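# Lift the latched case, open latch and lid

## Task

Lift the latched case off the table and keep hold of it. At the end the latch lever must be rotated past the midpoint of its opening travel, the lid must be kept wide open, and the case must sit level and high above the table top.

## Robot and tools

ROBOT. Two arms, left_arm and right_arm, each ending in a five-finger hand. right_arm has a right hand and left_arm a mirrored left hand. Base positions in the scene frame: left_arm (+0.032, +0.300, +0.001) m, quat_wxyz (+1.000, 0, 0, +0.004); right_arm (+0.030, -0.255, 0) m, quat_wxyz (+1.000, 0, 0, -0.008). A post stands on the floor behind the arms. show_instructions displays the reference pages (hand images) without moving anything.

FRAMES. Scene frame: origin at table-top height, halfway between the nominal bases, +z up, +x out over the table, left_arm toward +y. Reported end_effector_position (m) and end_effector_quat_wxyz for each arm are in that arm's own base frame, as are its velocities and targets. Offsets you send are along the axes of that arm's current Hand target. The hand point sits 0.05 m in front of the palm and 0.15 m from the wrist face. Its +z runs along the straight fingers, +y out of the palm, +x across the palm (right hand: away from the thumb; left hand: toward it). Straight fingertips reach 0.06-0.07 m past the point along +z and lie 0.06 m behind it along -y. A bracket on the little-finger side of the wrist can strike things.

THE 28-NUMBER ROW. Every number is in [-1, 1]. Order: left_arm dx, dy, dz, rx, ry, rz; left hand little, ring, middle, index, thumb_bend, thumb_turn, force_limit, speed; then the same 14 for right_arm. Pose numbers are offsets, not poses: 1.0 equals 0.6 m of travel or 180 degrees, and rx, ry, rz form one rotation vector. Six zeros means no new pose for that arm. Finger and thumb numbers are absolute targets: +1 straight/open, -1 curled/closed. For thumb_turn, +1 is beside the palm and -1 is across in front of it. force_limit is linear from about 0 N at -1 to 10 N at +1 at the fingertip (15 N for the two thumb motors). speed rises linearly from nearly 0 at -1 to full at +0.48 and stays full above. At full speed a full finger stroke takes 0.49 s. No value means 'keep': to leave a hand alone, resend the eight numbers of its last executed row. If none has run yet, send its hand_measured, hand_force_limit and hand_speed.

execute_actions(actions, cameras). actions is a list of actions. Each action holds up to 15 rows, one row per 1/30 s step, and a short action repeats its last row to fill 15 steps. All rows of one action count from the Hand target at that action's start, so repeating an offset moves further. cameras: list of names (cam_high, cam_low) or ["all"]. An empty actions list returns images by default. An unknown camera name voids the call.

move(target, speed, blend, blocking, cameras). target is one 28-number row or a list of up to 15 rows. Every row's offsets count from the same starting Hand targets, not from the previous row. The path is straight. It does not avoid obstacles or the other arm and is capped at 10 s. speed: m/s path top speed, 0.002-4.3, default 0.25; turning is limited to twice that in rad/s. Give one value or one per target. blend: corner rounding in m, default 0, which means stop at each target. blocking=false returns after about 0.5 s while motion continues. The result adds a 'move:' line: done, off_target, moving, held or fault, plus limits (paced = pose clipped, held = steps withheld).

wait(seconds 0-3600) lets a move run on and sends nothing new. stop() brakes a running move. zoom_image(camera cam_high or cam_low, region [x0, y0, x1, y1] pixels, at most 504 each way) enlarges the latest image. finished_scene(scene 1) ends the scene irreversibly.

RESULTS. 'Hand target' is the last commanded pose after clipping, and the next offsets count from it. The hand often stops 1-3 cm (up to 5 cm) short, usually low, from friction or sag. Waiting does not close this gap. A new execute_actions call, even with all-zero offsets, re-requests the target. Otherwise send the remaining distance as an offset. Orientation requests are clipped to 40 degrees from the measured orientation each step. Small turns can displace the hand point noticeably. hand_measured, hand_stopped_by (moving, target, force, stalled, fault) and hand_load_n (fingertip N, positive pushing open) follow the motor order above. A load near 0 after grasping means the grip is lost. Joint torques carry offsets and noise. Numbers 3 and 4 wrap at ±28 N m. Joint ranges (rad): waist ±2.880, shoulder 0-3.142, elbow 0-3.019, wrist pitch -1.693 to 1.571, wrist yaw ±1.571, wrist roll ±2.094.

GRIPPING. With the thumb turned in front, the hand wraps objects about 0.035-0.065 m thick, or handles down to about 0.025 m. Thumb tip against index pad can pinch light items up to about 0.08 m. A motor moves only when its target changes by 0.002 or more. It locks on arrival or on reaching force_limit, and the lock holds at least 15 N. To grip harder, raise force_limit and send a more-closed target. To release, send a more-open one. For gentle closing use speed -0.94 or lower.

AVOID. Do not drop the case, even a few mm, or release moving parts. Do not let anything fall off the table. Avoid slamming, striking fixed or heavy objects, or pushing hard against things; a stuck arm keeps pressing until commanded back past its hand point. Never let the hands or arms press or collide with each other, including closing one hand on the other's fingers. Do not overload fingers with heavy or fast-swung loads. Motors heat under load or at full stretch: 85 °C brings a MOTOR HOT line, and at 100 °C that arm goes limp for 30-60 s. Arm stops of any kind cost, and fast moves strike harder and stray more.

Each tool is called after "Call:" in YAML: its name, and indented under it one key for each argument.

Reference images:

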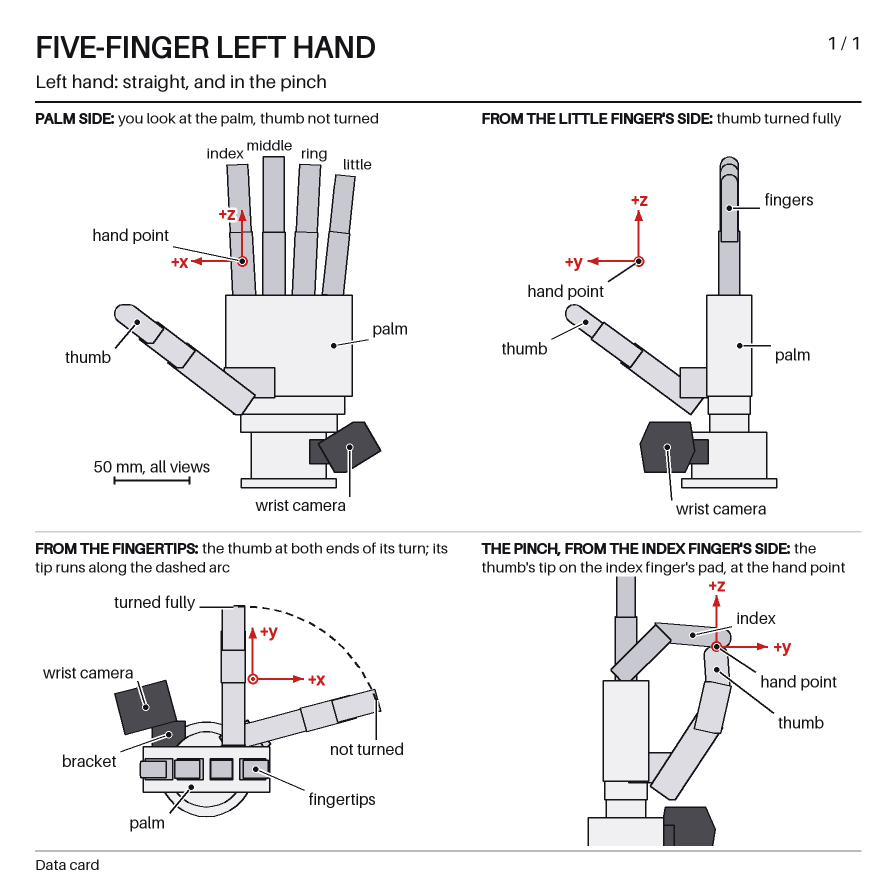

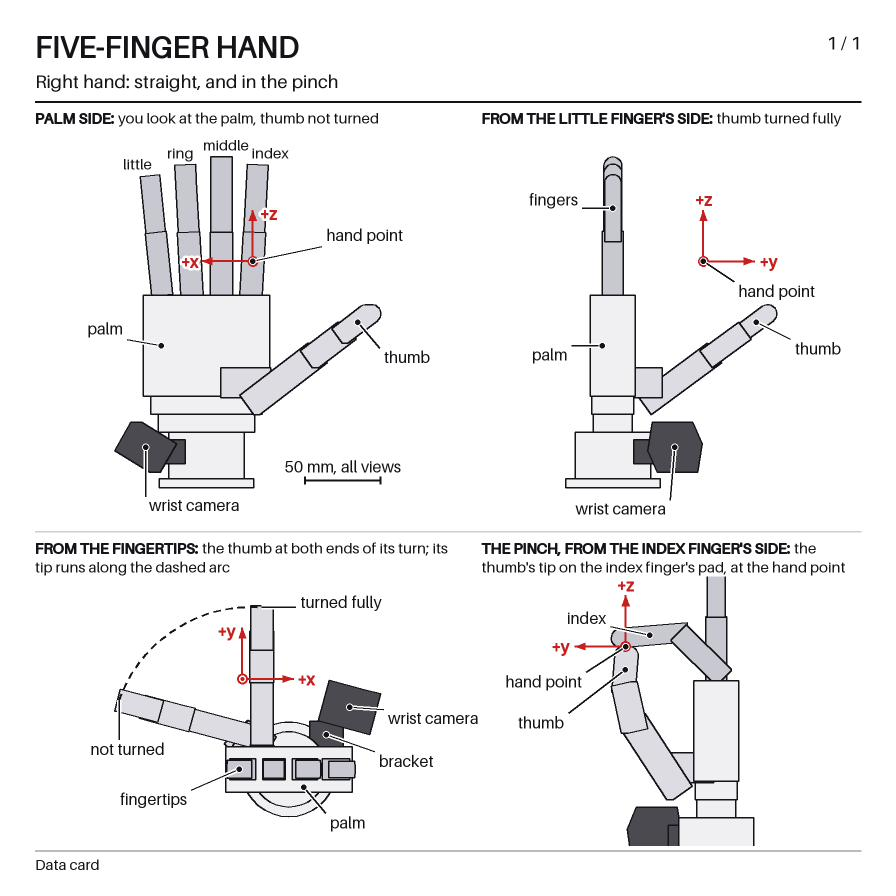

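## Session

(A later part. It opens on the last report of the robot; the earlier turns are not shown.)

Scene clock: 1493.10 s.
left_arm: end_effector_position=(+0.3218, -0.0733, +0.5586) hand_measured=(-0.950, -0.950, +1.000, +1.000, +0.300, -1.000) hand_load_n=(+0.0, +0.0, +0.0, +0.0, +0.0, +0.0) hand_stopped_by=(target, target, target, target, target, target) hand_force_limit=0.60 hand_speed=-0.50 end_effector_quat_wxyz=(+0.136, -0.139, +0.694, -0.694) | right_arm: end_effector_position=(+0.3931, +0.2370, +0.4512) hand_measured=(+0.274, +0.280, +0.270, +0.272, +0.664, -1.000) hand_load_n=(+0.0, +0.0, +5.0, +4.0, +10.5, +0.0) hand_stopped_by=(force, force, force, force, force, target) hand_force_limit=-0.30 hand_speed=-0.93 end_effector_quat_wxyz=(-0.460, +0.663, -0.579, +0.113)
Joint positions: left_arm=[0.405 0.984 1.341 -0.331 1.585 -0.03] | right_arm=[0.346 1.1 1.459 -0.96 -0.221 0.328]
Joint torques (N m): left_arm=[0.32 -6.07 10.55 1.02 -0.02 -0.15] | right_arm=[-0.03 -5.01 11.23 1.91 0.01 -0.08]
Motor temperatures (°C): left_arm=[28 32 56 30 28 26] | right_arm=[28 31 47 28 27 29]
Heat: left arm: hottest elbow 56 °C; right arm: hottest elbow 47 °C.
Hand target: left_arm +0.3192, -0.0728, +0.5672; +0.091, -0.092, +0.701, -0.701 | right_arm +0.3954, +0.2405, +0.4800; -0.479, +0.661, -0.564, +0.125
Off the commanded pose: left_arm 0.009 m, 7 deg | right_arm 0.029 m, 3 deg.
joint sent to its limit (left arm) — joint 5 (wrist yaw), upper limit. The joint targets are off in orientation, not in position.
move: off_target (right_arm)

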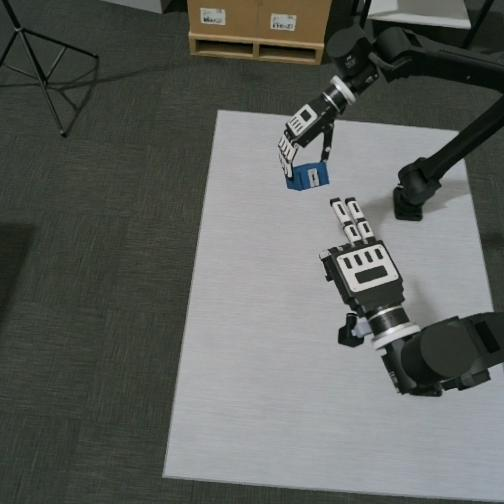

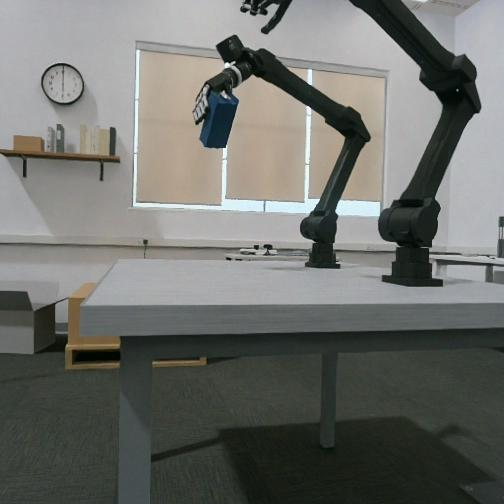

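Call:
zoom_image:
  camera: "cam_high"
  region: [304, 166, 324, 186]

Call:
zoom_image:
  camera: "cam_low"
  region: [216, 86, 236, 106]

Scaled by 25.200.

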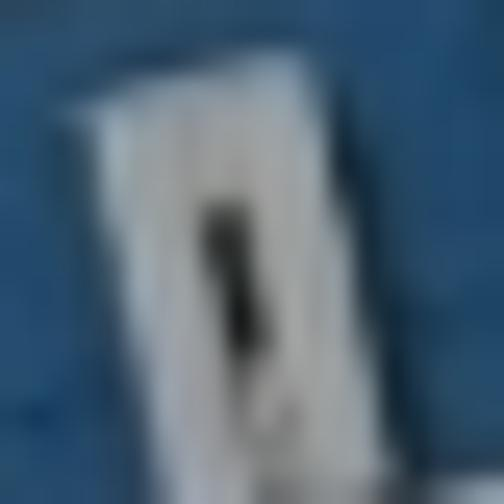

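Scaled by 25.200.

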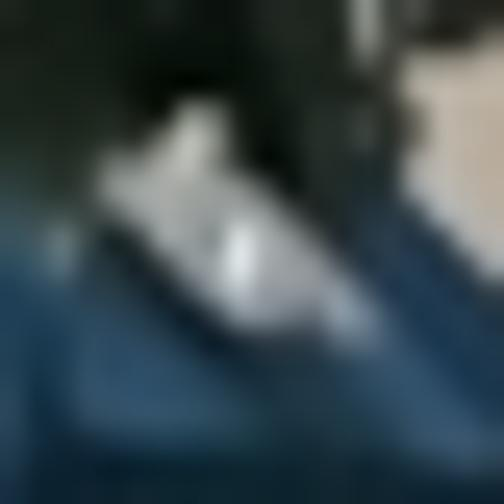

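Call:
zoom_image:
  camera: "cam_low"
  region: [190, 90, 250, 150]

Call:
zoom_image:
  camera: "cam_high"
  region: [276, 150, 336, 210]

Scaled by 8.400.

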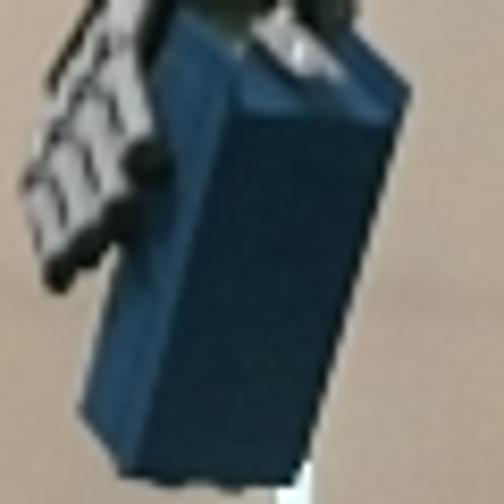

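Scaled by 8.400.

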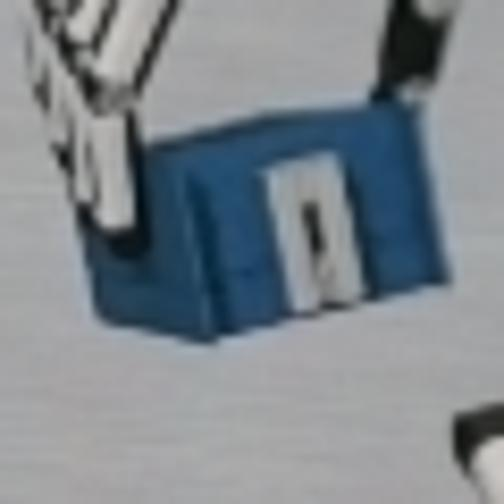

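Call:
move:
  target:
    - [0.015,0.062,0.329,0,-0.025,0,-0.95,-0.95,0.72,0.72,0.1,-1,-0.6,-0.5,0,0,0,0,0,0,0.25,0.24,0.18,0.16,0.5,-1,-0.3,-0.93]
  speed: 0.12
  cameras: ["all"]

Scene clock: 1532.27 s.
left_arm: end_effector_position=(+0.3581, -0.2653, +0.5311) hand_measured=(-0.950, -0.950, +0.720, +0.720, +0.100, -1.000) hand_load_n=(+0.0, +0.0, +0.0, +0.0, +0.0, +0.0) hand_stopped_by=(target, target, target, target, target, target) hand_force_limit=-0.60 hand_speed=-0.50 end_effector_quat_wxyz=(+0.112, -0.126, +0.698, -0.696) | right_arm: end_effector_position=(+0.3931, +0.2370, +0.4512) hand_measured=(+0.274, +0.280, +0.270, +0.272, +0.664, -1.000) hand_load_n=(+0.0, +0.0, +5.0, +4.0, +10.5, +0.0) hand_stopped_by=(force, force, force, force, force, target) hand_force_limit=-0.30 hand_speed=-0.93 end_effector_quat_wxyz=(-0.460, +0.664, -0.579, +0.113)
Joint positions: left_arm=[-0.217 1.042 1.309 -0.279 1.016 -0.01] | right_arm=[0.346 1.1 1.459 -0.96 -0.221 0.328]
Joint torques (N m): left_arm=[0.21 -7.71 9.26 2.21 -0.13 0.1] | right_arm=[0.03 -5.01 11.22 1.89 0.01 -0.07]
Motor temperatures (°C): left_arm=[28 32 55 30 28 26] | right_arm=[28 31 53 28 27 29]
Heat: left arm: hottest elbow 55 °C; right arm: hottest elbow 53 °C.
Hand target: left_arm +0.3612, -0.2658, +0.5301; +0.119, -0.120, +0.697, -0.697 | right_arm +0.3954, +0.2405, +0.4801; -0.479, +0.661, -0.564, +0.125
Off the commanded pose: left_arm 0.003 m, 1 deg | right_arm 0.029 m, 3 deg.
move: done

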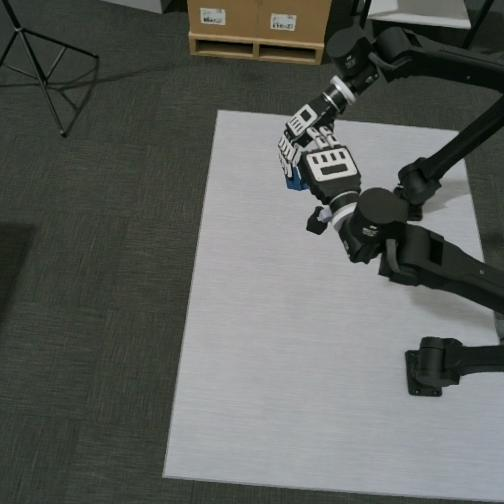

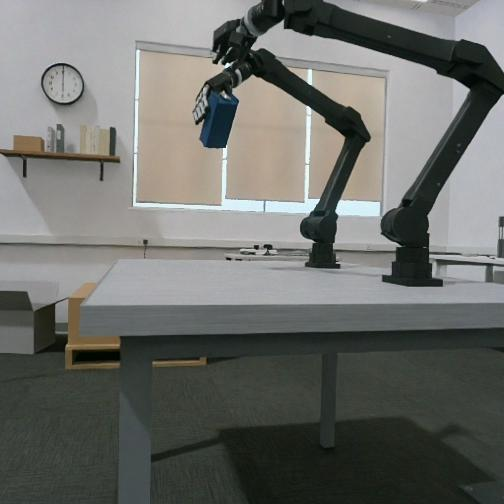

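Call:
zoom_image:
  camera: "cam_high"
  region: [264, 80, 364, 220]

Call:
zoom_image:
  camera: "cam_low"
  region: [186, 30, 286, 130]

Scaled by 3.600.

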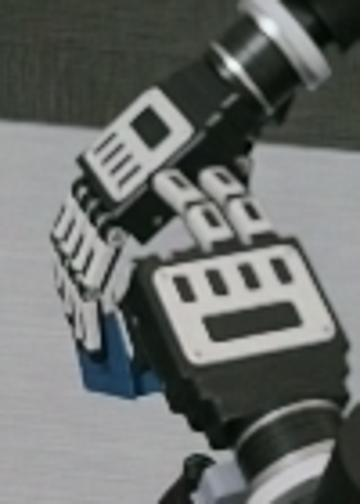

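Scaled by 5.040.

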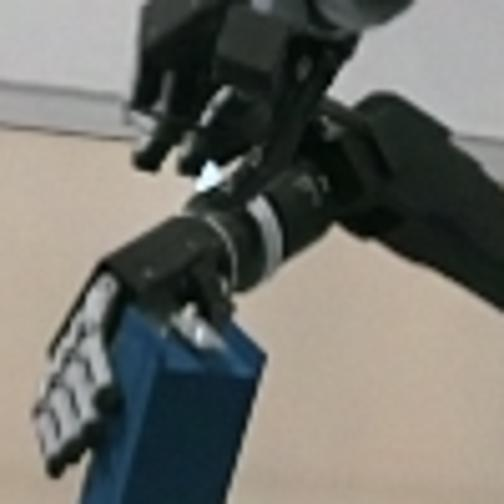

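Call:
move:
  target:
    - [0.0,0.0,0,0,0,0,-0.95,-0.95,0.46,0.46,0.6,-1,-0.6,-0.5,0,0,0,0,0,0,0.25,0.24,0.18,0.16,0.5,-1,-0.3,-0.93]
    - [0.002,0.05,0.0135,0,0,0,-0.95,-0.95,0.46,0.46,0.6,-1,-0.6,-0.5,0,0,0,0,0,0,0.25,0.24,0.18,0.16,0.5,-1,-0.3,-0.93]
  speed: 0.06
  cameras: ["all"]

Call:
zoom_image:
  camera: "cam_high"
  region: [274, 110, 344, 200]

Call:
zoom_image:
  camera: "cam_low"
  region: [196, 50, 266, 120]

Scene clock: 1550.73 s.
left_arm: end_effector_position=(+0.3645, -0.2720, +0.4974) hand_measured=(-0.950, -0.950, +0.460, +0.460, +0.600, -1.000) hand_load_n=(+0.0, +0.0, +0.0, +0.0, +0.0, +0.0) hand_stopped_by=(target, target, target, target, target, target) hand_force_limit=-0.60 hand_speed=-0.50 end_effector_quat_wxyz=(+0.111, -0.131, +0.699, -0.694) | right_arm: end_effector_position=(+0.3931, +0.2370, +0.4512) hand_measured=(+0.274, +0.280, +0.270, +0.272, +0.664, -1.000) hand_load_n=(+0.0, +0.0, +5.0, +4.0, +10.5, +0.0) hand_stopped_by=(force, force, force, force, force, target) hand_force_limit=-0.30 hand_speed=-0.93 end_effector_quat_wxyz=(-0.460, +0.664, -0.579, +0.113)
Joint positions: left_arm=[-0.233 1.042 1.223 -0.202 0.994 -0.01] | right_arm=[0.346 1.1 1.459 -0.96 -0.221 0.328]
Joint torques (N m): left_arm=[-0.32 -8.47 9.44 2.22 -0.15 0.09] | right_arm=[0.03 -4.95 11.23 1.89 0.01 -0.07]
Motor temperatures (°C): left_arm=[28 32 56 30 28 26] | right_arm=[28 31 54 28 27 29]
Heat: left arm: hottest elbow 56 °C; right arm: hottest elbow 54 °C.
Hand target: left_arm +0.3626, -0.2740, +0.4999; +0.118, -0.120, +0.697, -0.697 | right_arm +0.3954, +0.2405, +0.4801; -0.479, +0.661, -0.564, +0.125
Off the commanded pose: left_arm 0.004 m, 2 deg | right_arm 0.029 m, 3 deg.
move: done

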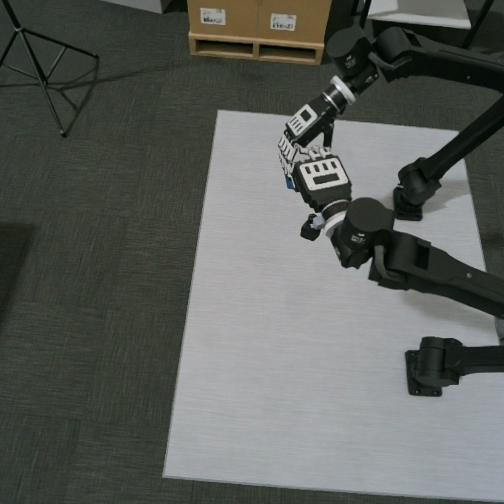

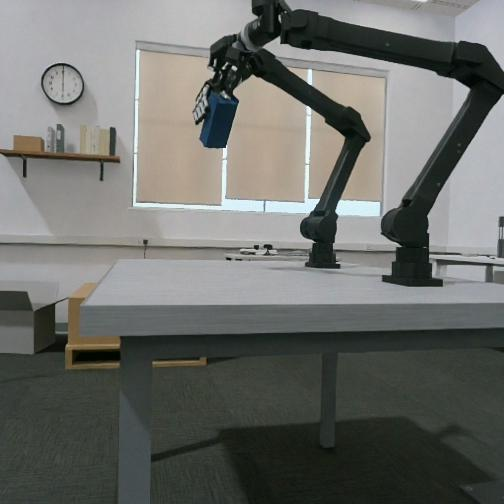

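Scaled by 5.600.

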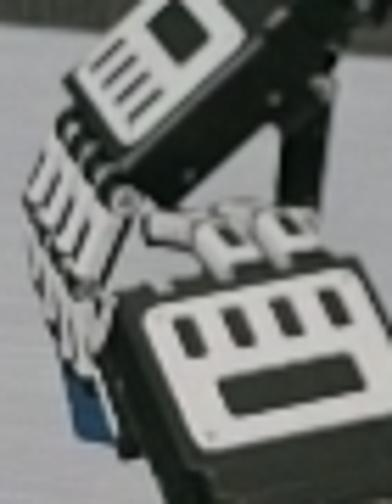

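Scaled by 7.200.

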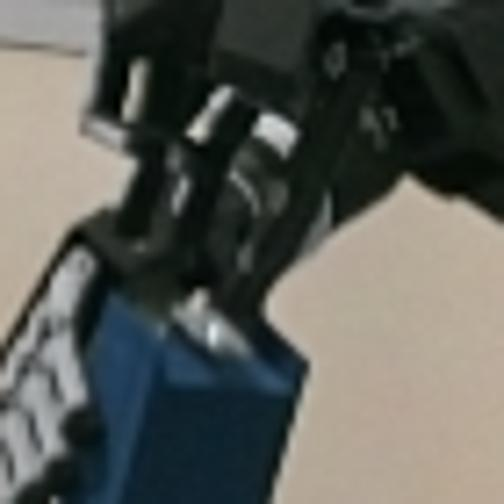

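Call:
move:
  target: [0,0.04,0,0,0,0,-0.95,-0.95,0.46,0.46,0.6,-1,-0.6,-0.5,0,0,0,0,0,0,0.25,0.24,0.18,0.16,0.5,-1,-0.3,-0.93]
  speed: 0.05
  cameras: ["all"]

Scene clock: 1561.67 s.
left_arm: end_effector_position=(+0.3661, -0.2723, +0.4717) hand_measured=(-0.950, -0.950, +0.460, +0.460, +0.600, -1.000) hand_load_n=(+0.0, +0.0, +0.0, +0.0, +0.0, +0.0) hand_stopped_by=(target, target, target, target, target, target) hand_force_limit=-0.60 hand_speed=-0.50 end_effector_quat_wxyz=(+0.109, -0.132, +0.699, -0.694) | right_arm: end_effector_position=(+0.3931, +0.2370, +0.4512) hand_measured=(+0.274, +0.280, +0.270, +0.272, +0.664, -1.000) hand_load_n=(+0.0, +0.0, +5.0, +4.0, +10.5, +0.0) hand_stopped_by=(force, force, force, force, force, target) hand_force_limit=-0.30 hand_speed=-0.93 end_effector_quat_wxyz=(-0.460, +0.664, -0.579, +0.113)
Joint positions: left_arm=[-0.233 1.037 1.153 -0.141 0.994 -0.01] | right_arm=[0.346 1.1 1.459 -0.96 -0.221 0.328]
Joint torques (N m): left_arm=[-0.32 -9 9.48 2.22 -0.14 0.09] | right_arm=[-0.03 -5.01 11.25 1.89 0.01 -0.07]
Motor temperatures (°C): left_arm=[28 32 54 30 28 26] | right_arm=[28 31 55 28 27 29]
Heat: left arm: hottest elbow 54 °C; right arm: hottest elbow 55 °C.
Hand target: left_arm +0.3626, -0.2740, +0.4760; +0.119, -0.120, +0.697, -0.697 | right_arm +0.3954, +0.2405, +0.4801; -0.479, +0.661, -0.564, +0.125
Off the commanded pose: left_arm 0.006 m, 2 deg | right_arm 0.029 m, 3 deg.
move: done

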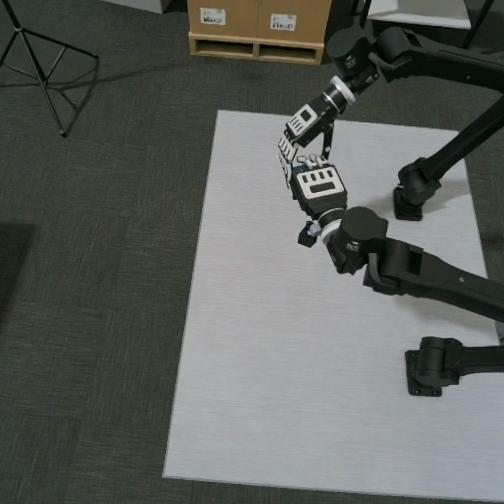

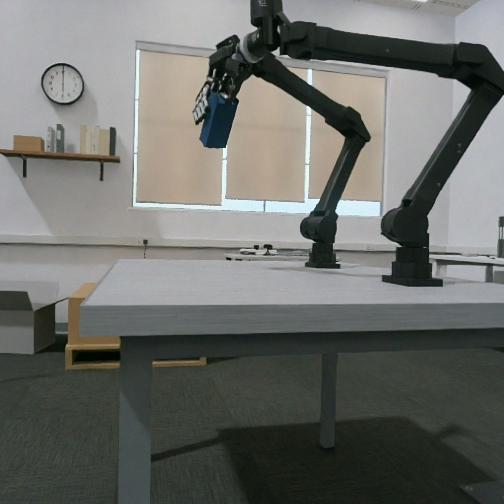

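Call:
zoom_image:
  camera: "cam_high"
  region: [276, 140, 346, 210]

Call:
zoom_image:
  camera: "cam_low"
  region: [190, 40, 260, 110]

Scaled by 7.200.

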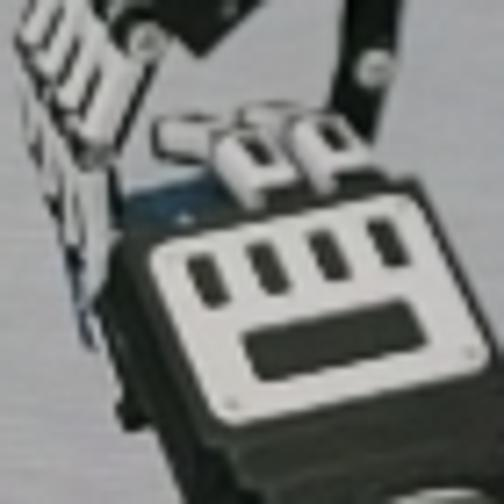

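Scaled by 7.200.

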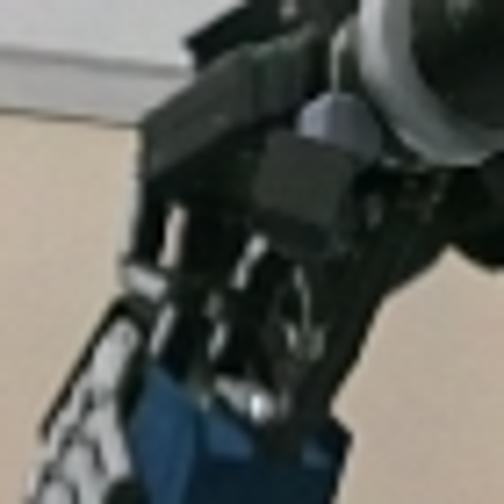

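Call:
move:
  target: [0.0025,0.0365,-0.001,0,0,0,-0.95,-0.95,0.46,0.46,0.6,-1,-0.6,-0.5,0,0,0,0,0,0,0.25,0.24,0.18,0.16,0.5,-1,-0.3,-0.93]
  speed: 0.04
  cameras: ["all"]

Call:
zoom_image:
  camera: "cam_high"
  region: [276, 140, 346, 210]

Call:
zoom_image:
  camera: "cam_low"
  region: [200, 60, 260, 120]

Scene clock: 1571.03 s.
left_arm: end_effector_position=(+0.3651, -0.2721, +0.4527) hand_measured=(-0.950, -0.950, +0.460, +0.460, +0.600, -1.000) hand_load_n=(+0.0, +0.0, +0.0, +0.5, +0.0, +0.0) hand_stopped_by=(target, target, target, target, target, target) hand_force_limit=-0.60 hand_speed=-0.50 end_effector_quat_wxyz=(+0.112, -0.131, +0.698, -0.695) | right_arm: end_effector_position=(+0.3931, +0.2371, +0.4495) hand_measured=(+0.274, +0.280, +0.270, +0.272, +0.664, -1.000) hand_load_n=(+0.0, +0.0, +5.0, +4.0, +10.5, +0.0) hand_stopped_by=(force, force, force, force, force, target) hand_force_limit=-0.30 hand_speed=-0.93 end_effector_quat_wxyz=(-0.458, +0.665, -0.579, +0.112)
Joint positions: left_arm=[-0.234 1.027 1.094 -0.085 0.991 -0.01] | right_arm=[0.347 1.102 1.459 -0.963 -0.221 0.325]
Joint torques (N m): left_arm=[-0.38 -8.88 9.13 2.13 -0.06 0.09] | right_arm=[-0.09 -5.19 11.25 2.02 -0.01 -0.05]
Motor temperatures (°C): left_arm=[28 32 54 30 28 26] | right_arm=[28 31 55 28 27 29]
Heat: left arm: hottest elbow 54 °C; right arm: hottest elbow 55 °C.
Hand target: left_arm +0.3610, -0.2739, +0.4540; +0.118, -0.120, +0.697, -0.697 | right_arm +0.3954, +0.2405, +0.4801; -0.479, +0.661, -0.564, +0.125
Off the commanded pose: left_arm 0.005 m, 1 deg | right_arm 0.031 m, 3 deg.
move: done

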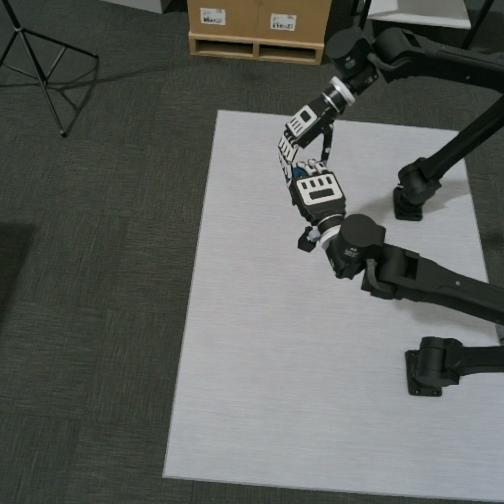

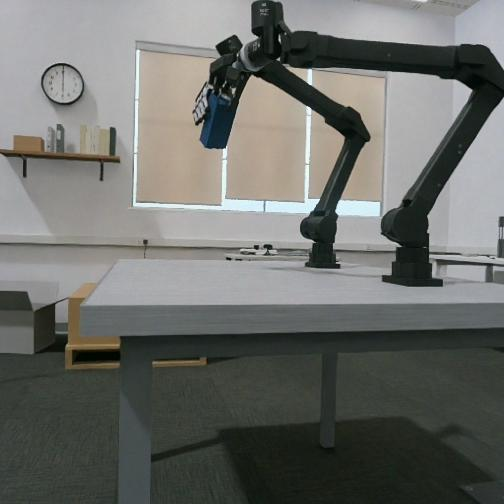

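Scaled by 7.200.

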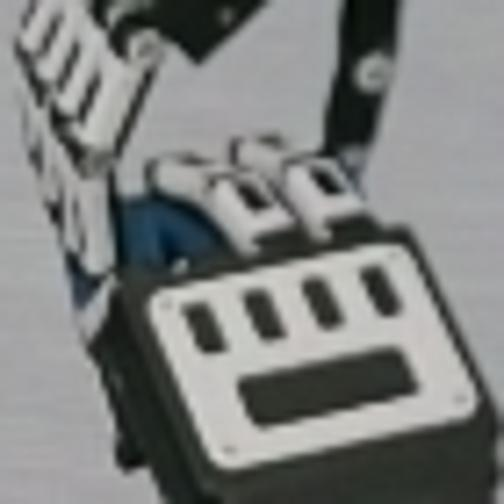

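Scaled by 8.400.

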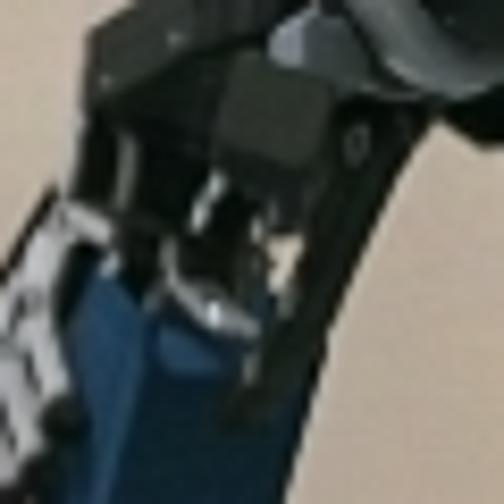

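Call:
move:
  target: [0.0,0.004,0.004,0,0,0,-0.95,-0.95,0.54,0.54,0.6,-1,-0.6,-0.5,0,0,0,0,0,0,0.25,0.24,0.18,0.16,0.5,-1,-0.3,-0.93]
  speed: 0.04

Scene clock: 1575.73 s.
left_arm: end_effector_position=(+0.3642, -0.2743, +0.4494) hand_measured=(-0.950, -0.950, +0.540, +0.540, +0.600, -1.000) hand_load_n=(+0.0, +0.0, +0.0, +0.0, +0.0, +0.0) hand_stopped_by=(target, target, target, target, target, target) hand_force_limit=-0.60 hand_speed=-0.50 end_effector_quat_wxyz=(+0.111, -0.131, +0.699, -0.694) | right_arm: end_effector_position=(+0.3931, +0.2371, +0.4495) hand_measured=(+0.274, +0.280, +0.270, +0.272, +0.664, -1.000) hand_load_n=(+0.0, +0.0, +5.0, +4.0, +10.5, +0.0) hand_stopped_by=(force, force, force, force, force, target) hand_force_limit=-0.30 hand_speed=-0.93 end_effector_quat_wxyz=(-0.458, +0.665, -0.579, +0.112)
Joint positions: left_arm=[-0.24 1.027 1.087 -0.08 0.987 -0.01] | right_arm=[0.347 1.102 1.459 -0.963 -0.221 0.325]
Joint torques (N m): left_arm=[-0.32 -8.59 9.46 2.25 -0.15 0.09] | right_arm=[-0.03 -5.19 11.23 2.02 0 -0.04]
Motor temperatures (°C): left_arm=[28 32 54 30 28 26] | right_arm=[28 31 55 28 27 29]
Heat: left arm: hottest elbow 54 °C; right arm: hottest elbow 55 °C.
Hand target: left_arm +0.3618, -0.2762, +0.4518; +0.119, -0.120, +0.697, -0.697 | right_arm +0.3954, +0.2405, +0.4801; -0.479, +0.661, -0.564, +0.125
Off the commanded pose: left_arm 0.004 m, 2 deg | right_arm 0.031 m, 3 deg.
move: done

Call:
move:
  target: [0.0,0.0,0.0,0,0,0,-0.95,-0.95,0.34,0.34,0.6,-1,-0.6,-0.94,0,0,0,0,0,0,0.25,0.24,0.18,0.16,0.5,-1,-0.3,-0.93]

Scene clock: 1577.63 s.
left_arm: end_effector_position=(+0.3649, -0.2746, +0.4505) hand_measured=(-0.950, -0.950, +0.384, +0.416, +0.600, -1.000) hand_load_n=(+0.0, +0.0, +1.5, +0.0, +0.0, +0.0) hand_stopped_by=(target, target, force, force, target, target) hand_force_limit=-0.60 hand_speed=-0.94 end_effector_quat_wxyz=(+0.114, -0.129, +0.698, -0.695) | right_arm: end_effector_position=(+0.3922, +0.2385, +0.4482) hand_measured=(+0.274, +0.280, +0.270, +0.272, +0.664, -1.000) hand_load_n=(+0.0, +0.0, +5.0, +4.0, +10.5, +0.0) hand_stopped_by=(force, force, force, force, force, target) hand_force_limit=-0.30 hand_speed=-0.93 end_effector_quat_wxyz=(-0.456, +0.668, -0.578, +0.111)
Joint positions: left_arm=[-0.241 1.027 1.087 -0.073 0.985 -0.01] | right_arm=[0.351 1.104 1.459 -0.966 -0.221 0.322]
Joint torques (N m): left_arm=[-0.26 -8.59 9.4 1.96 -0.05 0.09] | right_arm=[-0.32 -5.36 11.23 2.11 0 -0.02]
Motor temperatures (°C): left_arm=[28 32 54 30 28 26] | right_arm=[28 31 55 28 27 29]
Heat: left arm: hottest elbow 54 °C; right arm: hottest elbow 55 °C.
Hand target: left_arm +0.3618, -0.2762, +0.4518; +0.119, -0.120, +0.697, -0.697 | right_arm +0.3954, +0.2405, +0.4802; -0.479, +0.661, -0.564, +0.125
Off the commanded pose: left_arm 0.004 m, 1 deg | right_arm 0.032 m, 4 deg.
move: done

Call:
move:
  target: [0.0,0.0,0.0,0,0,0,-0.95,-0.95,0.34,0.34,0.25,-1,-0.6,-0.94,0,0,0,0,0,0,0.25,0.24,0.18,0.16,0.5,-1,-0.3,-0.93]
  cameras: ["all"]

Call:
zoom_image:
  camera: "cam_low"
  region: [200, 70, 250, 120]

Scene clock: 1583.17 s.
left_arm: end_effector_position=(+0.3649, -0.2746, +0.4505) hand_measured=(-0.950, -0.950, +0.384, +0.416, +0.250, -1.000) hand_load_n=(+0.5, +0.0, +1.5, +0.0, +0.0, +0.0) hand_stopped_by=(target, target, force, force, target, target) hand_force_limit=-0.60 hand_speed=-0.94 end_effector_quat_wxyz=(+0.114, -0.129, +0.698, -0.695) | right_arm: end_effector_position=(+0.3922, +0.2385, +0.4482) hand_measured=(+0.274, +0.280, +0.270, +0.272, +0.664, -1.000) hand_load_n=(+0.0, +0.0, +4.5, +4.0, +10.5, +0.0) hand_stopped_by=(force, force, force, force, force, target) hand_force_limit=-0.30 hand_speed=-0.93 end_effector_quat_wxyz=(-0.456, +0.668, -0.578, +0.111)
Joint positions: left_arm=[-0.241 1.027 1.087 -0.073 0.985 -0.01] | right_arm=[0.351 1.104 1.459 -0.966 -0.221 0.322]
Joint torques (N m): left_arm=[-0.26 -8.59 9.4 1.98 -0.05 0.09] | right_arm=[-0.32 -5.36 11.22 2.11 0 -0.02]
Motor temperatures (°C): left_arm=[28 32 54 30 28 26] | right_arm=[28 31 55 28 27 29]
Heat: left arm: hottest elbow 54 °C; right arm: hottest elbow 55 °C.
Hand target: left_arm +0.3618, -0.2762, +0.4518; +0.119, -0.120, +0.697, -0.697 | right_arm +0.3954, +0.2405, +0.4802; -0.479, +0.661, -0.564, +0.125
Off the commanded pose: left_arm 0.004 m, 1 deg | right_arm 0.032 m, 4 deg.
move: done

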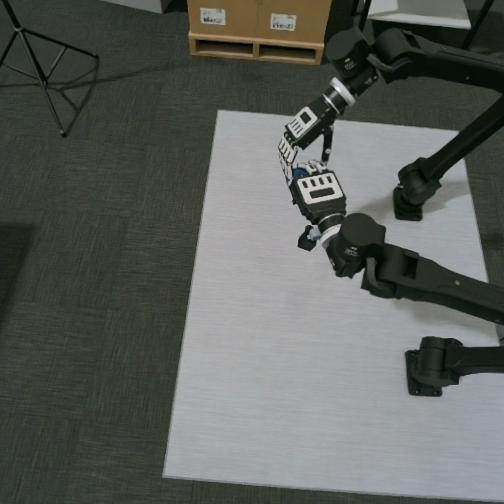

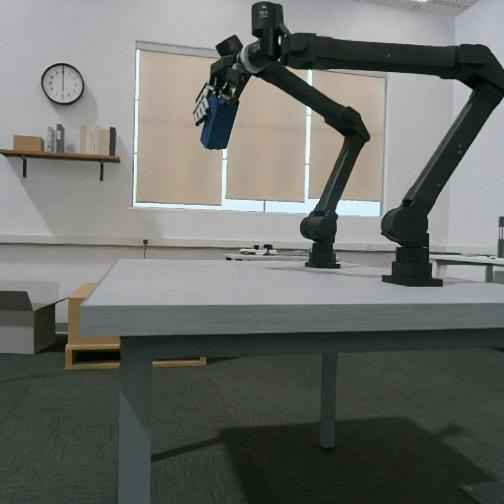

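Scaled by 10.080.

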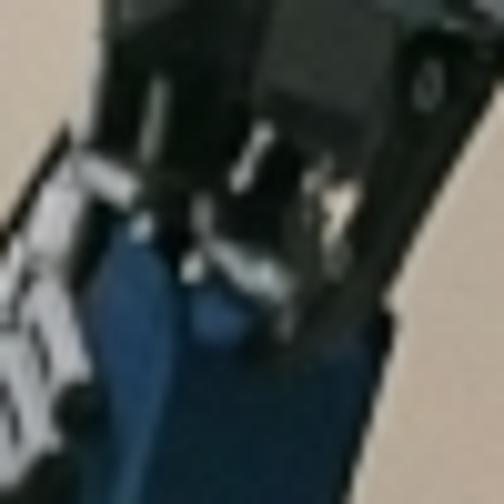

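Call:
move:
  target: [0.0,0.0,0.0,0,0,0,-0.95,-0.95,0.34,0.34,0.0,-1,-0.1,-0.96,0,0,0,0,0,0,0.25,0.24,0.18,0.16,0.5,-1,-0.3,-0.93]

Scene clock: 1587.03 s.
left_arm: end_effector_position=(+0.3649, -0.2746, +0.4505) hand_measured=(-0.950, -0.950, +0.384, +0.416, +0.076, -1.000) hand_load_n=(+0.0, +0.0, +5.0, +1.5, +6.5, +1.0) hand_stopped_by=(target, target, force, force, force, target) hand_force_limit=-0.10 hand_speed=-0.96 end_effector_quat_wxyz=(+0.114, -0.129, +0.698, -0.695) | right_arm: end_effector_position=(+0.3921, +0.2385, +0.4482) hand_measured=(+0.274, +0.280, +0.270, +0.272, +0.664, -1.000) hand_load_n=(+0.0, +0.0, +5.0, +4.0, +10.5, +0.0) hand_stopped_by=(force, force, force, force, force, target) hand_force_limit=-0.30 hand_speed=-0.93 end_effector_quat_wxyz=(-0.456, +0.668, -0.577, +0.111)
Joint positions: left_arm=[-0.241 1.027 1.087 -0.073 0.985 -0.01] | right_arm=[0.351 1.104 1.459 -0.966 -0.221 0.321]
Joint torques (N m): left_arm=[-0.26 -8.59 9.39 1.98 -0.05 0.09] | right_arm=[-0.38 -5.36 11.22 2.11 0 0]
Motor temperatures (°C): left_arm=[28 32 54 30 28 26] | right_arm=[28 31 55 28 27 29]
Heat: left arm: hottest elbow 54 °C; right arm: hottest elbow 55 °C.
Hand target: left_arm +0.3618, -0.2762, +0.4518; +0.119, -0.120, +0.697, -0.697 | right_arm +0.3954, +0.2405, +0.4802; -0.479, +0.661, -0.564, +0.125
Off the commanded pose: left_arm 0.004 m, 1 deg | right_arm 0.032 m, 4 deg.
move: done

Call:
move:
  target: [0.0,0.0,0.0,0,0,0,-0.95,-0.95,0.34,0.34,-0.15,-1,0.45,-0.96,0,0,0,0,0,0,0.25,0.24,0.18,0.16,0.5,-1,-0.3,-0.93]

Scene clock: 1592.77 s.
left_arm: end_effector_position=(+0.3646, -0.2750, +0.4512) hand_measured=(-0.950, -0.950, +0.384, +0.416, +0.010, -1.000) hand_load_n=(+0.0, +0.5, +8.0, +5.0, +10.0, +1.0) hand_stopped_by=(target, target, force, force, force, target) hand_force_limit=0.45 hand_speed=-0.96 end_effector_quat_wxyz=(+0.115, -0.127, +0.697, -0.696) | right_arm: end_effector_position=(+0.3916, +0.2391, +0.4483) hand_measured=(+0.274, +0.280, +0.270, +0.272, +0.664, -1.000) hand_load_n=(+0.0, +0.0, +5.0, +4.0, +10.0, +0.0) hand_stopped_by=(force, force, force, force, force, target) hand_force_limit=-0.30 hand_speed=-0.93 end_effector_quat_wxyz=(-0.456, +0.668, -0.577, +0.110)
Joint positions: left_arm=[-0.242 1.026 1.087 -0.07 0.985 -0.01] | right_arm=[0.352 1.104 1.459 -0.966 -0.223 0.321]
Joint torques (N m): left_arm=[-0.15 -8.53 9.39 1.87 -0.05 0.09] | right_arm=[-0.38 -5.3 11.22 2.11 0.09 0]
Motor temperatures (°C): left_arm=[28 32 54 30 28 26] | right_arm=[28 31 55 28 27 29]
Heat: left arm: hottest elbow 54 °C; right arm: hottest elbow 55 °C.
Hand target: left_arm +0.3618, -0.2762, +0.4518; +0.119, -0.120, +0.697, -0.697 | right_arm +0.3954, +0.2404, +0.4802; -0.479, +0.661, -0.564, +0.125
Off the commanded pose: left_arm 0.003 m, 1 deg | right_arm 0.032 m, 4 deg.
move: done

Call:
wait:
  seconds: 0.1
  cameras: ["all"]

Call:
zoom_image:
  camera: "cam_low"
  region: [190, 70, 270, 150]

Call:
zoom_image:
  camera: "cam_high"
  region: [276, 140, 346, 210]

Scene clock: 1595.13 s.
left_arm: end_effector_position=(+0.3646, -0.2750, +0.4512) hand_measured=(-0.950, -0.950, +0.384, +0.416, +0.010, -1.000) hand_load_n=(+0.0, +0.0, +8.0, +5.0, +10.0, +1.0) hand_stopped_by=(target, target, force, force, force, target) hand_force_limit=0.45 hand_speed=-0.96 end_effector_quat_wxyz=(+0.115, -0.127, +0.697, -0.696) | right_arm: end_effector_position=(+0.3916, +0.2391, +0.4483) hand_measured=(+0.274, +0.280, +0.270, +0.272, +0.664, -1.000) hand_load_n=(+0.0, +0.0, +5.0, +4.0, +10.5, +0.0) hand_stopped_by=(force, force, force, force, force, target) hand_force_limit=-0.30 hand_speed=-0.93 end_effector_quat_wxyz=(-0.456, +0.668, -0.577, +0.110)
Joint positions: left_arm=[-0.242 1.026 1.087 -0.07 0.985 -0.01] | right_arm=[0.352 1.104 1.459 -0.966 -0.223 0.321]
Joint torques (N m): left_arm=[-0.21 -8.53 9.4 1.87 -0.05 0.09] | right_arm=[-0.44 -5.3 11.22 2.11 0.09 0]
Motor temperatures (°C): left_arm=[28 32 54 30 28 26] | right_arm=[28 31 56 28 27 29]
Heat: left arm: hottest elbow 54 °C; right arm: hottest elbow 56 °C.
Hand target: left_arm +0.3618, -0.2762, +0.4518; +0.119, -0.120, +0.697, -0.697 | right_arm +0.3954, +0.2404, +0.4802; -0.479, +0.661, -0.564, +0.125
Off the commanded pose: left_arm 0.003 m, 1 deg | right_arm 0.032 m, 4 deg.
wait: 0.10 s; at rest from the start

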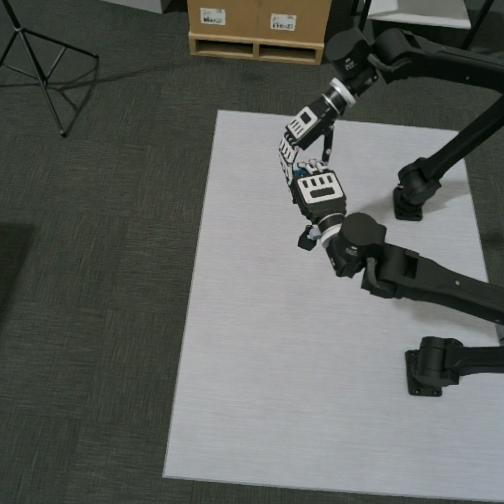

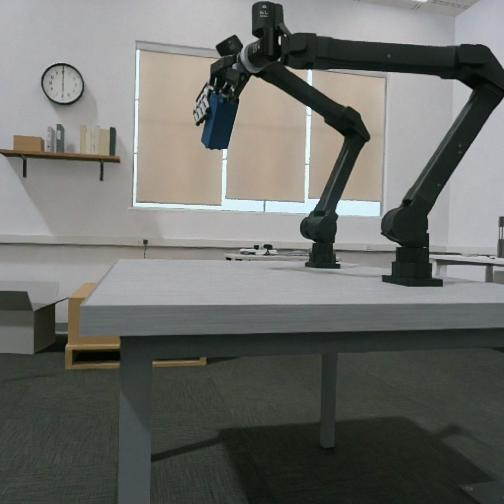

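Scaled by 6.300.

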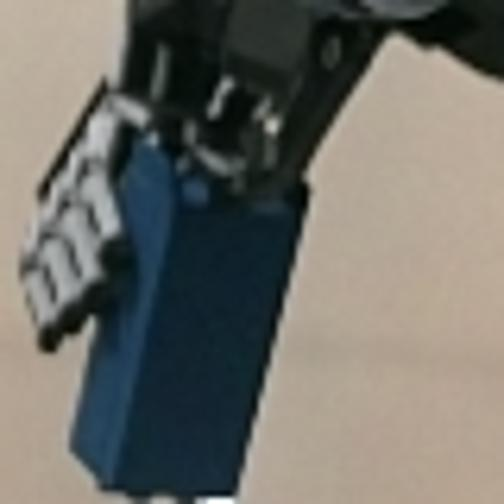

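Scaled by 7.200.

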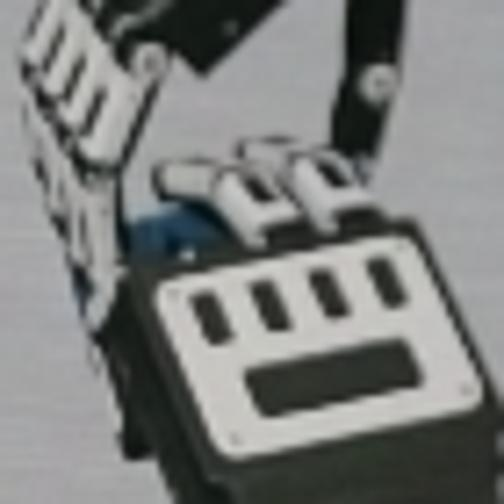

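Call:
move:
  target: [0.0,-0.018,-0.030,0,0,0,-0.95,-0.95,0.34,0.34,-0.15,-1,0.45,-0.96,0,0,0,0,0,0,0.25,0.24,0.18,0.16,0.5,-1,-0.3,-0.93]
  speed: 0.04

Scene clock: 1598.47 s.
left_arm: end_effector_position=(+0.3591, -0.2664, +0.4536) hand_measured=(-0.950, -0.950, +0.384, +0.418, +0.010, -1.000) hand_load_n=(+0.0, +0.0, +7.0, +7.0, +10.0, +2.0) hand_stopped_by=(target, target, force, force, force, target) hand_force_limit=0.45 hand_speed=-0.96 end_effector_quat_wxyz=(+0.109, -0.125, +0.699, -0.696) | right_arm: end_effector_position=(+0.3869, +0.2458, +0.4487) hand_measured=(+0.274, +0.280, +0.270, +0.272, +0.664, -1.000) hand_load_n=(+0.0, +0.0, +3.0, +5.5, +11.0, +2.0) hand_stopped_by=(force, force, force, force, force, target) hand_force_limit=-0.30 hand_speed=-0.93 end_effector_quat_wxyz=(-0.458, +0.673, -0.571, +0.102)
Joint positions: left_arm=[-0.218 1.014 1.087 -0.087 1.021 -0.01] | right_arm=[0.365 1.104 1.459 -0.967 -0.233 0.323]
Joint torques (N m): left_arm=[1.55 -9.29 10.4 1.1 0.34 0.09] | right_arm=[-1.26 -5.36 11.25 2.14 0.44 -0.02]
Motor temperatures (°C): left_arm=[28 32 54 30 28 26] | right_arm=[28 31 56 28 27 29]
Heat: left arm: hottest elbow 54 °C; right arm: hottest elbow 56 °C.
Hand target: left_arm +0.3558, -0.2592, +0.4627; +0.119, -0.120, +0.697, -0.697 | right_arm +0.3954, +0.2404, +0.4801; -0.479, +0.661, -0.564, +0.125
Off the commanded pose: left_arm 0.012 m, 1 deg | right_arm 0.033 m, 4 deg.
move: off_target (left_arm)

Call:
move:
  target: [0.0,-0.018,-0.030,0,0,0,-0.95,-0.95,0.34,0.34,-0.15,-1,0.45,-0.96,0,0,0,0,0,0,0.25,0.24,0.18,0.16,0.5,-1,-0.3,-0.93]
  speed: 0.03

Scene clock: 1600.73 s.
left_arm: end_effector_position=(+0.3519, -0.2544, +0.4551) hand_measured=(-0.950, -0.950, +0.384, +0.418, +0.010, -1.000) hand_load_n=(+0.0, +0.0, +8.0, +9.0, +10.0, +3.0) hand_stopped_by=(target, target, force, force, force, target) hand_force_limit=0.45 hand_speed=-0.96 end_effector_quat_wxyz=(+0.099, -0.127, +0.701, -0.695) | right_arm: end_effector_position=(+0.3805, +0.2556, +0.4500) hand_measured=(+0.274, +0.280, +0.270, +0.272, +0.664, -1.000) hand_load_n=(+0.0, +0.0, +3.0, +6.5, +11.0, +6.0) hand_stopped_by=(force, force, force, force, force, target) hand_force_limit=-0.30 hand_speed=-0.93 end_effector_quat_wxyz=(-0.462, +0.676, -0.567, +0.090)
Joint positions: left_arm=[-0.184 0.997 1.087 -0.121 1.066 -0.01] | right_arm=[0.385 1.104 1.459 -0.967 -0.244 0.338]
Joint torques (N m): left_arm=[2.67 -9.47 11.58 0.95 0.47 0.09] | right_arm=[-2.55 -5.36 11.22 2.1 0.88 -0.17]
Motor temperatures (°C): left_arm=[28 32 54 30 28 26] | right_arm=[28 31 56 28 27 29]
Heat: left arm: hottest elbow 54 °C; right arm: hottest elbow 56 °C.
Hand target: left_arm +0.3499, -0.2422, +0.4733; +0.119, -0.120, +0.697, -0.697 | right_arm +0.3954, +0.2403, +0.4801; -0.479, +0.661, -0.564, +0.125
Off the commanded pose: left_arm 0.022 m, 2 deg | right_arm 0.037 m, 5 deg.
move: off_target (left_arm)

Call:
move:
  target: [0.0,0.03,0.05,0,0,0,-0.95,-0.95,0.34,0.34,-0.15,-1,0.45,-0.96,0,0,0,0,0,0,0.25,0.24,0.18,0.16,0.5,-1,-0.3,-0.93]
  speed: 0.05

Call:
move:
  target: [0.0,0.0,0.0,0,0,0,-0.95,-0.95,0.54,0.54,0.6,-1,-0.6,-0.7,0,0,0,0,0,0,0.25,0.24,0.18,0.16,0.5,-1,-0.3,-0.93]
  speed: 0.05

Scene clock: 1603.27 s.
left_arm: end_effector_position=(+0.3591, -0.2680, +0.4557) hand_measured=(-0.950, -0.950, +0.384, +0.418, +0.010, -1.000) hand_load_n=(+0.0, +0.0, +7.0, +4.5, +9.0, +1.0) hand_stopped_by=(target, target, force, force, force, target) hand_force_limit=0.45 hand_speed=-0.96 end_effector_quat_wxyz=(+0.115, -0.129, +0.697, -0.696) | right_arm: end_effector_position=(+0.3871, +0.2469, +0.4513) hand_measured=(+0.274, +0.280, +0.270, +0.272, +0.664, -1.000) hand_load_n=(+0.0, +0.0, +6.0, +3.5, +10.0, +0.0) hand_stopped_by=(force, force, force, force, force, target) hand_force_limit=-0.30 hand_speed=-0.93 end_effector_quat_wxyz=(-0.460, +0.669, -0.575, +0.102)
Joint positions: left_arm=[-0.226 1.007 1.087 -0.089 0.999 -0.01] | right_arm=[0.368 1.104 1.463 -0.967 -0.228 0.337]
Joint torques (N m): left_arm=[-0.26 -7.24 9.73 2.11 0.01 0.09] | right_arm=[-1.44 -5.36 10.97 2.14 0.29 -0.16]
Motor temperatures (°C): left_arm=[28 32 54 30 28 26] | right_arm=[28 31 56 28 27 29]
Heat: left arm: hottest elbow 54 °C; right arm: hottest elbow 56 °C.
Hand target: left_arm +0.3598, -0.2705, +0.4554; +0.119, -0.120, +0.697, -0.697 | right_arm +0.3954, +0.2404, +0.4802; -0.479, +0.661, -0.564, +0.125
Off the commanded pose: left_arm 0.003 m, 1 deg | right_arm 0.031 m, 4 deg.
move: done

Scene clock: 1604.93 s.
left_arm: end_effector_position=(+0.3594, -0.2681, +0.4549) hand_measured=(-0.950, -0.950, +0.540, +0.540, +0.600, -1.000) hand_load_n=(+0.0, +0.0, +0.0, +0.0, +0.0, +0.0) hand_stopped_by=(target, target, target, target, target, target) hand_force_limit=-0.60 hand_speed=-0.70 end_effector_quat_wxyz=(+0.115, -0.129, +0.698, -0.695) | right_arm: end_effector_position=(+0.3902, +0.2424, +0.4509) hand_measured=(+0.274, +0.280, +0.270, +0.272, +0.664, -1.000) hand_load_n=(+0.0, +0.0, +5.5, +4.0, +10.0, +0.0) hand_stopped_by=(force, force, force, force, force, target) hand_force_limit=-0.30 hand_speed=-0.93 end_effector_quat_wxyz=(-0.458, +0.668, -0.576, +0.109)
Joint positions: left_arm=[-0.226 1.008 1.086 -0.089 0.999 -0.01] | right_arm=[0.36 1.104 1.464 -0.967 -0.22 0.327]
Joint torques (N m): left_arm=[-0.32 -7.36 9.76 2.11 0.01 0.09] | right_arm=[-0.97 -5.3 10.91 2.14 -0.02 -0.07]
Motor temperatures (°C): left_arm=[28 32 54 30 28 26] | right_arm=[28 31 56 28 27 29]
Heat: left arm: hottest elbow 54 °C; right arm: hottest elbow 56 °C.
Hand target: left_arm +0.3598, -0.2705, +0.4552; +0.118, -0.120, +0.697, -0.697 | right_arm +0.3954, +0.2405, +0.4800; -0.479, +0.661, -0.564, +0.125
Off the commanded pose: left_arm 0.003 m, 1 deg | right_arm 0.030 m, 3 deg.
move: done

Call:
move:
  target:
    - [0.0,-0.1,-0.0,0,0,0,-0.95,-0.95,0.54,0.54,0.6,-1,-0.6,-0.7,0,0,0,0,0,0,0.25,0.24,0.18,0.16,0.5,-1,-0.3,-0.93]
    - [0.0,-0.2,-0.22,0,0,0,-0.95,-0.95,0.54,0.54,0.6,-1,-0.6,-0.7,0,0,0,0,0,0,0.25,0.24,0.18,0.16,0.5,-1,-0.3,-0.93]
  speed: 0.15
  blend: [0.02,0]
  cameras: ["all"]

Call:
zoom_image:
  camera: "cam_high"
  region: [300, 166, 330, 196]

Call:
zoom_image:
  camera: "cam_low"
  region: [210, 84, 240, 114]

Call:
zoom_image:
  camera: "cam_low"
  region: [190, 70, 270, 150]

Scene clock: 1609.03 s.
left_arm: end_effector_position=(+0.3221, -0.1449, +0.5507) hand_measured=(-0.950, -0.950, +0.540, +0.540, +0.600, -1.000) hand_load_n=(+0.0, +0.0, -0.5, +0.0, +0.0, +0.0) hand_stopped_by=(target, target, target, target, target, target) hand_force_limit=-0.60 hand_speed=-0.70 end_effector_quat_wxyz=(+0.102, -0.137, +0.696, -0.697) | right_arm: end_effector_position=(+0.3902, +0.2423, +0.4508) hand_measured=(+0.274, +0.280, +0.270, +0.272, +0.664, -1.000) hand_load_n=(+0.0, +0.0, +5.5, +4.0, +10.0, +0.0) hand_stopped_by=(force, force, force, force, force, target) hand_force_limit=-0.30 hand_speed=-0.93 end_effector_quat_wxyz=(-0.458, +0.669, -0.575, +0.109)
Joint positions: left_arm=[0.17 0.963 1.32 -0.397 1.4 -0.01] | right_arm=[0.36 1.104 1.464 -0.967 -0.22 0.326]
Joint torques (N m): left_arm=[0.26 -6.48 13.31 1.03 0.07 -0.02] | right_arm=[-0.91 -5.3 10.91 2.15 -0.02 -0.06]
Motor temperatures (°C): left_arm=[28 32 55 30 28 26] | right_arm=[28 31 56 28 27 29]
Heat: left arm: hottest elbow 55 °C; right arm: hottest elbow 56 °C.
Hand target: left_arm +0.3161, -0.1460, +0.5754; +0.119, -0.120, +0.697, -0.697 | right_arm +0.3953, +0.2405, +0.4801; -0.479, +0.661, -0.564, +0.125
Off the commanded pose: left_arm 0.025 m, 3 deg | right_arm 0.030 m, 3 deg.
move: off_target (left_arm)

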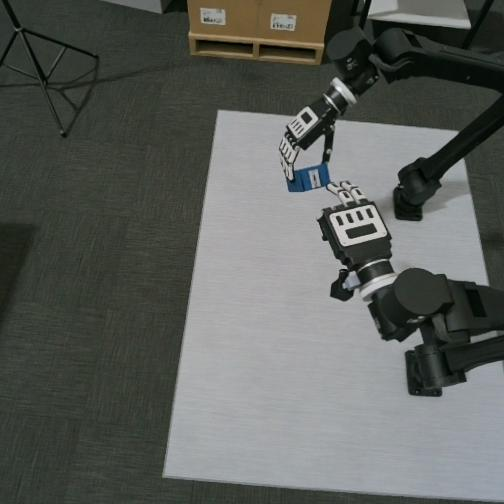

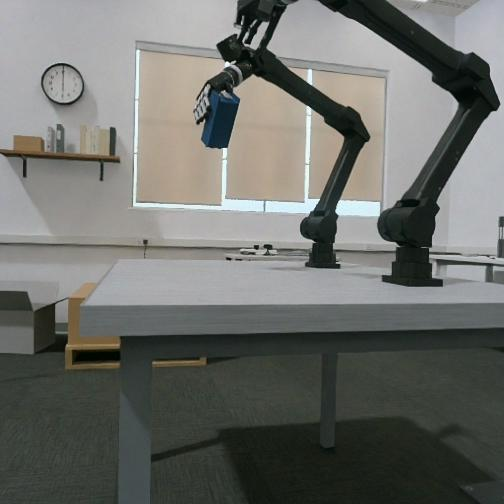

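Scaled by 16.800.

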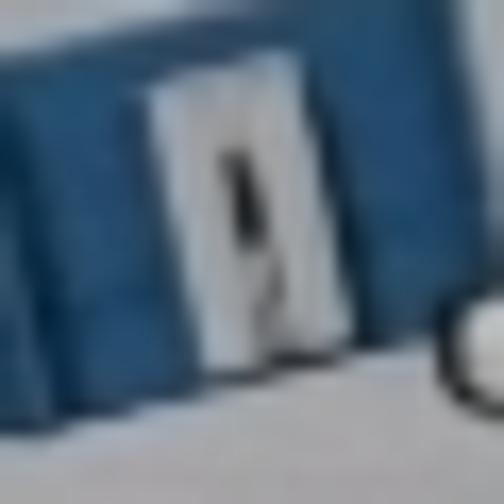

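Scaled by 16.800.

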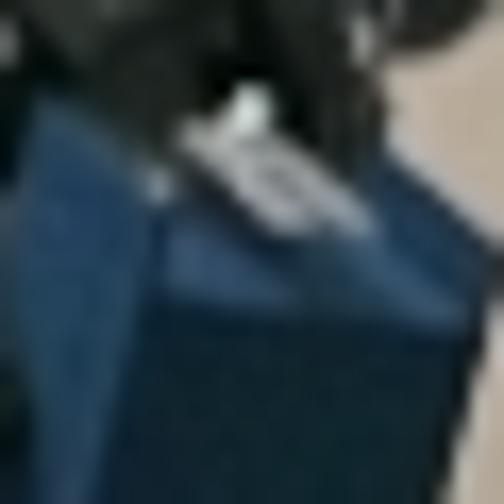

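Scaled by 6.300.

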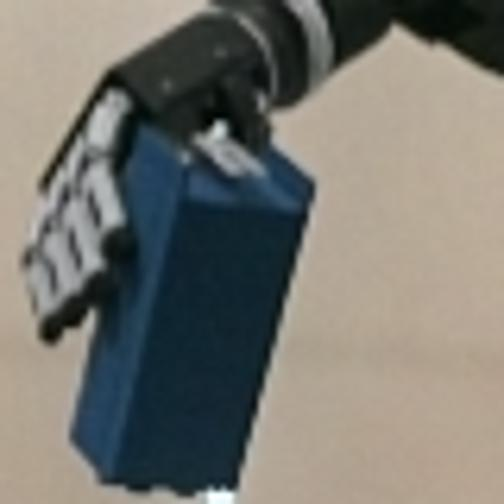

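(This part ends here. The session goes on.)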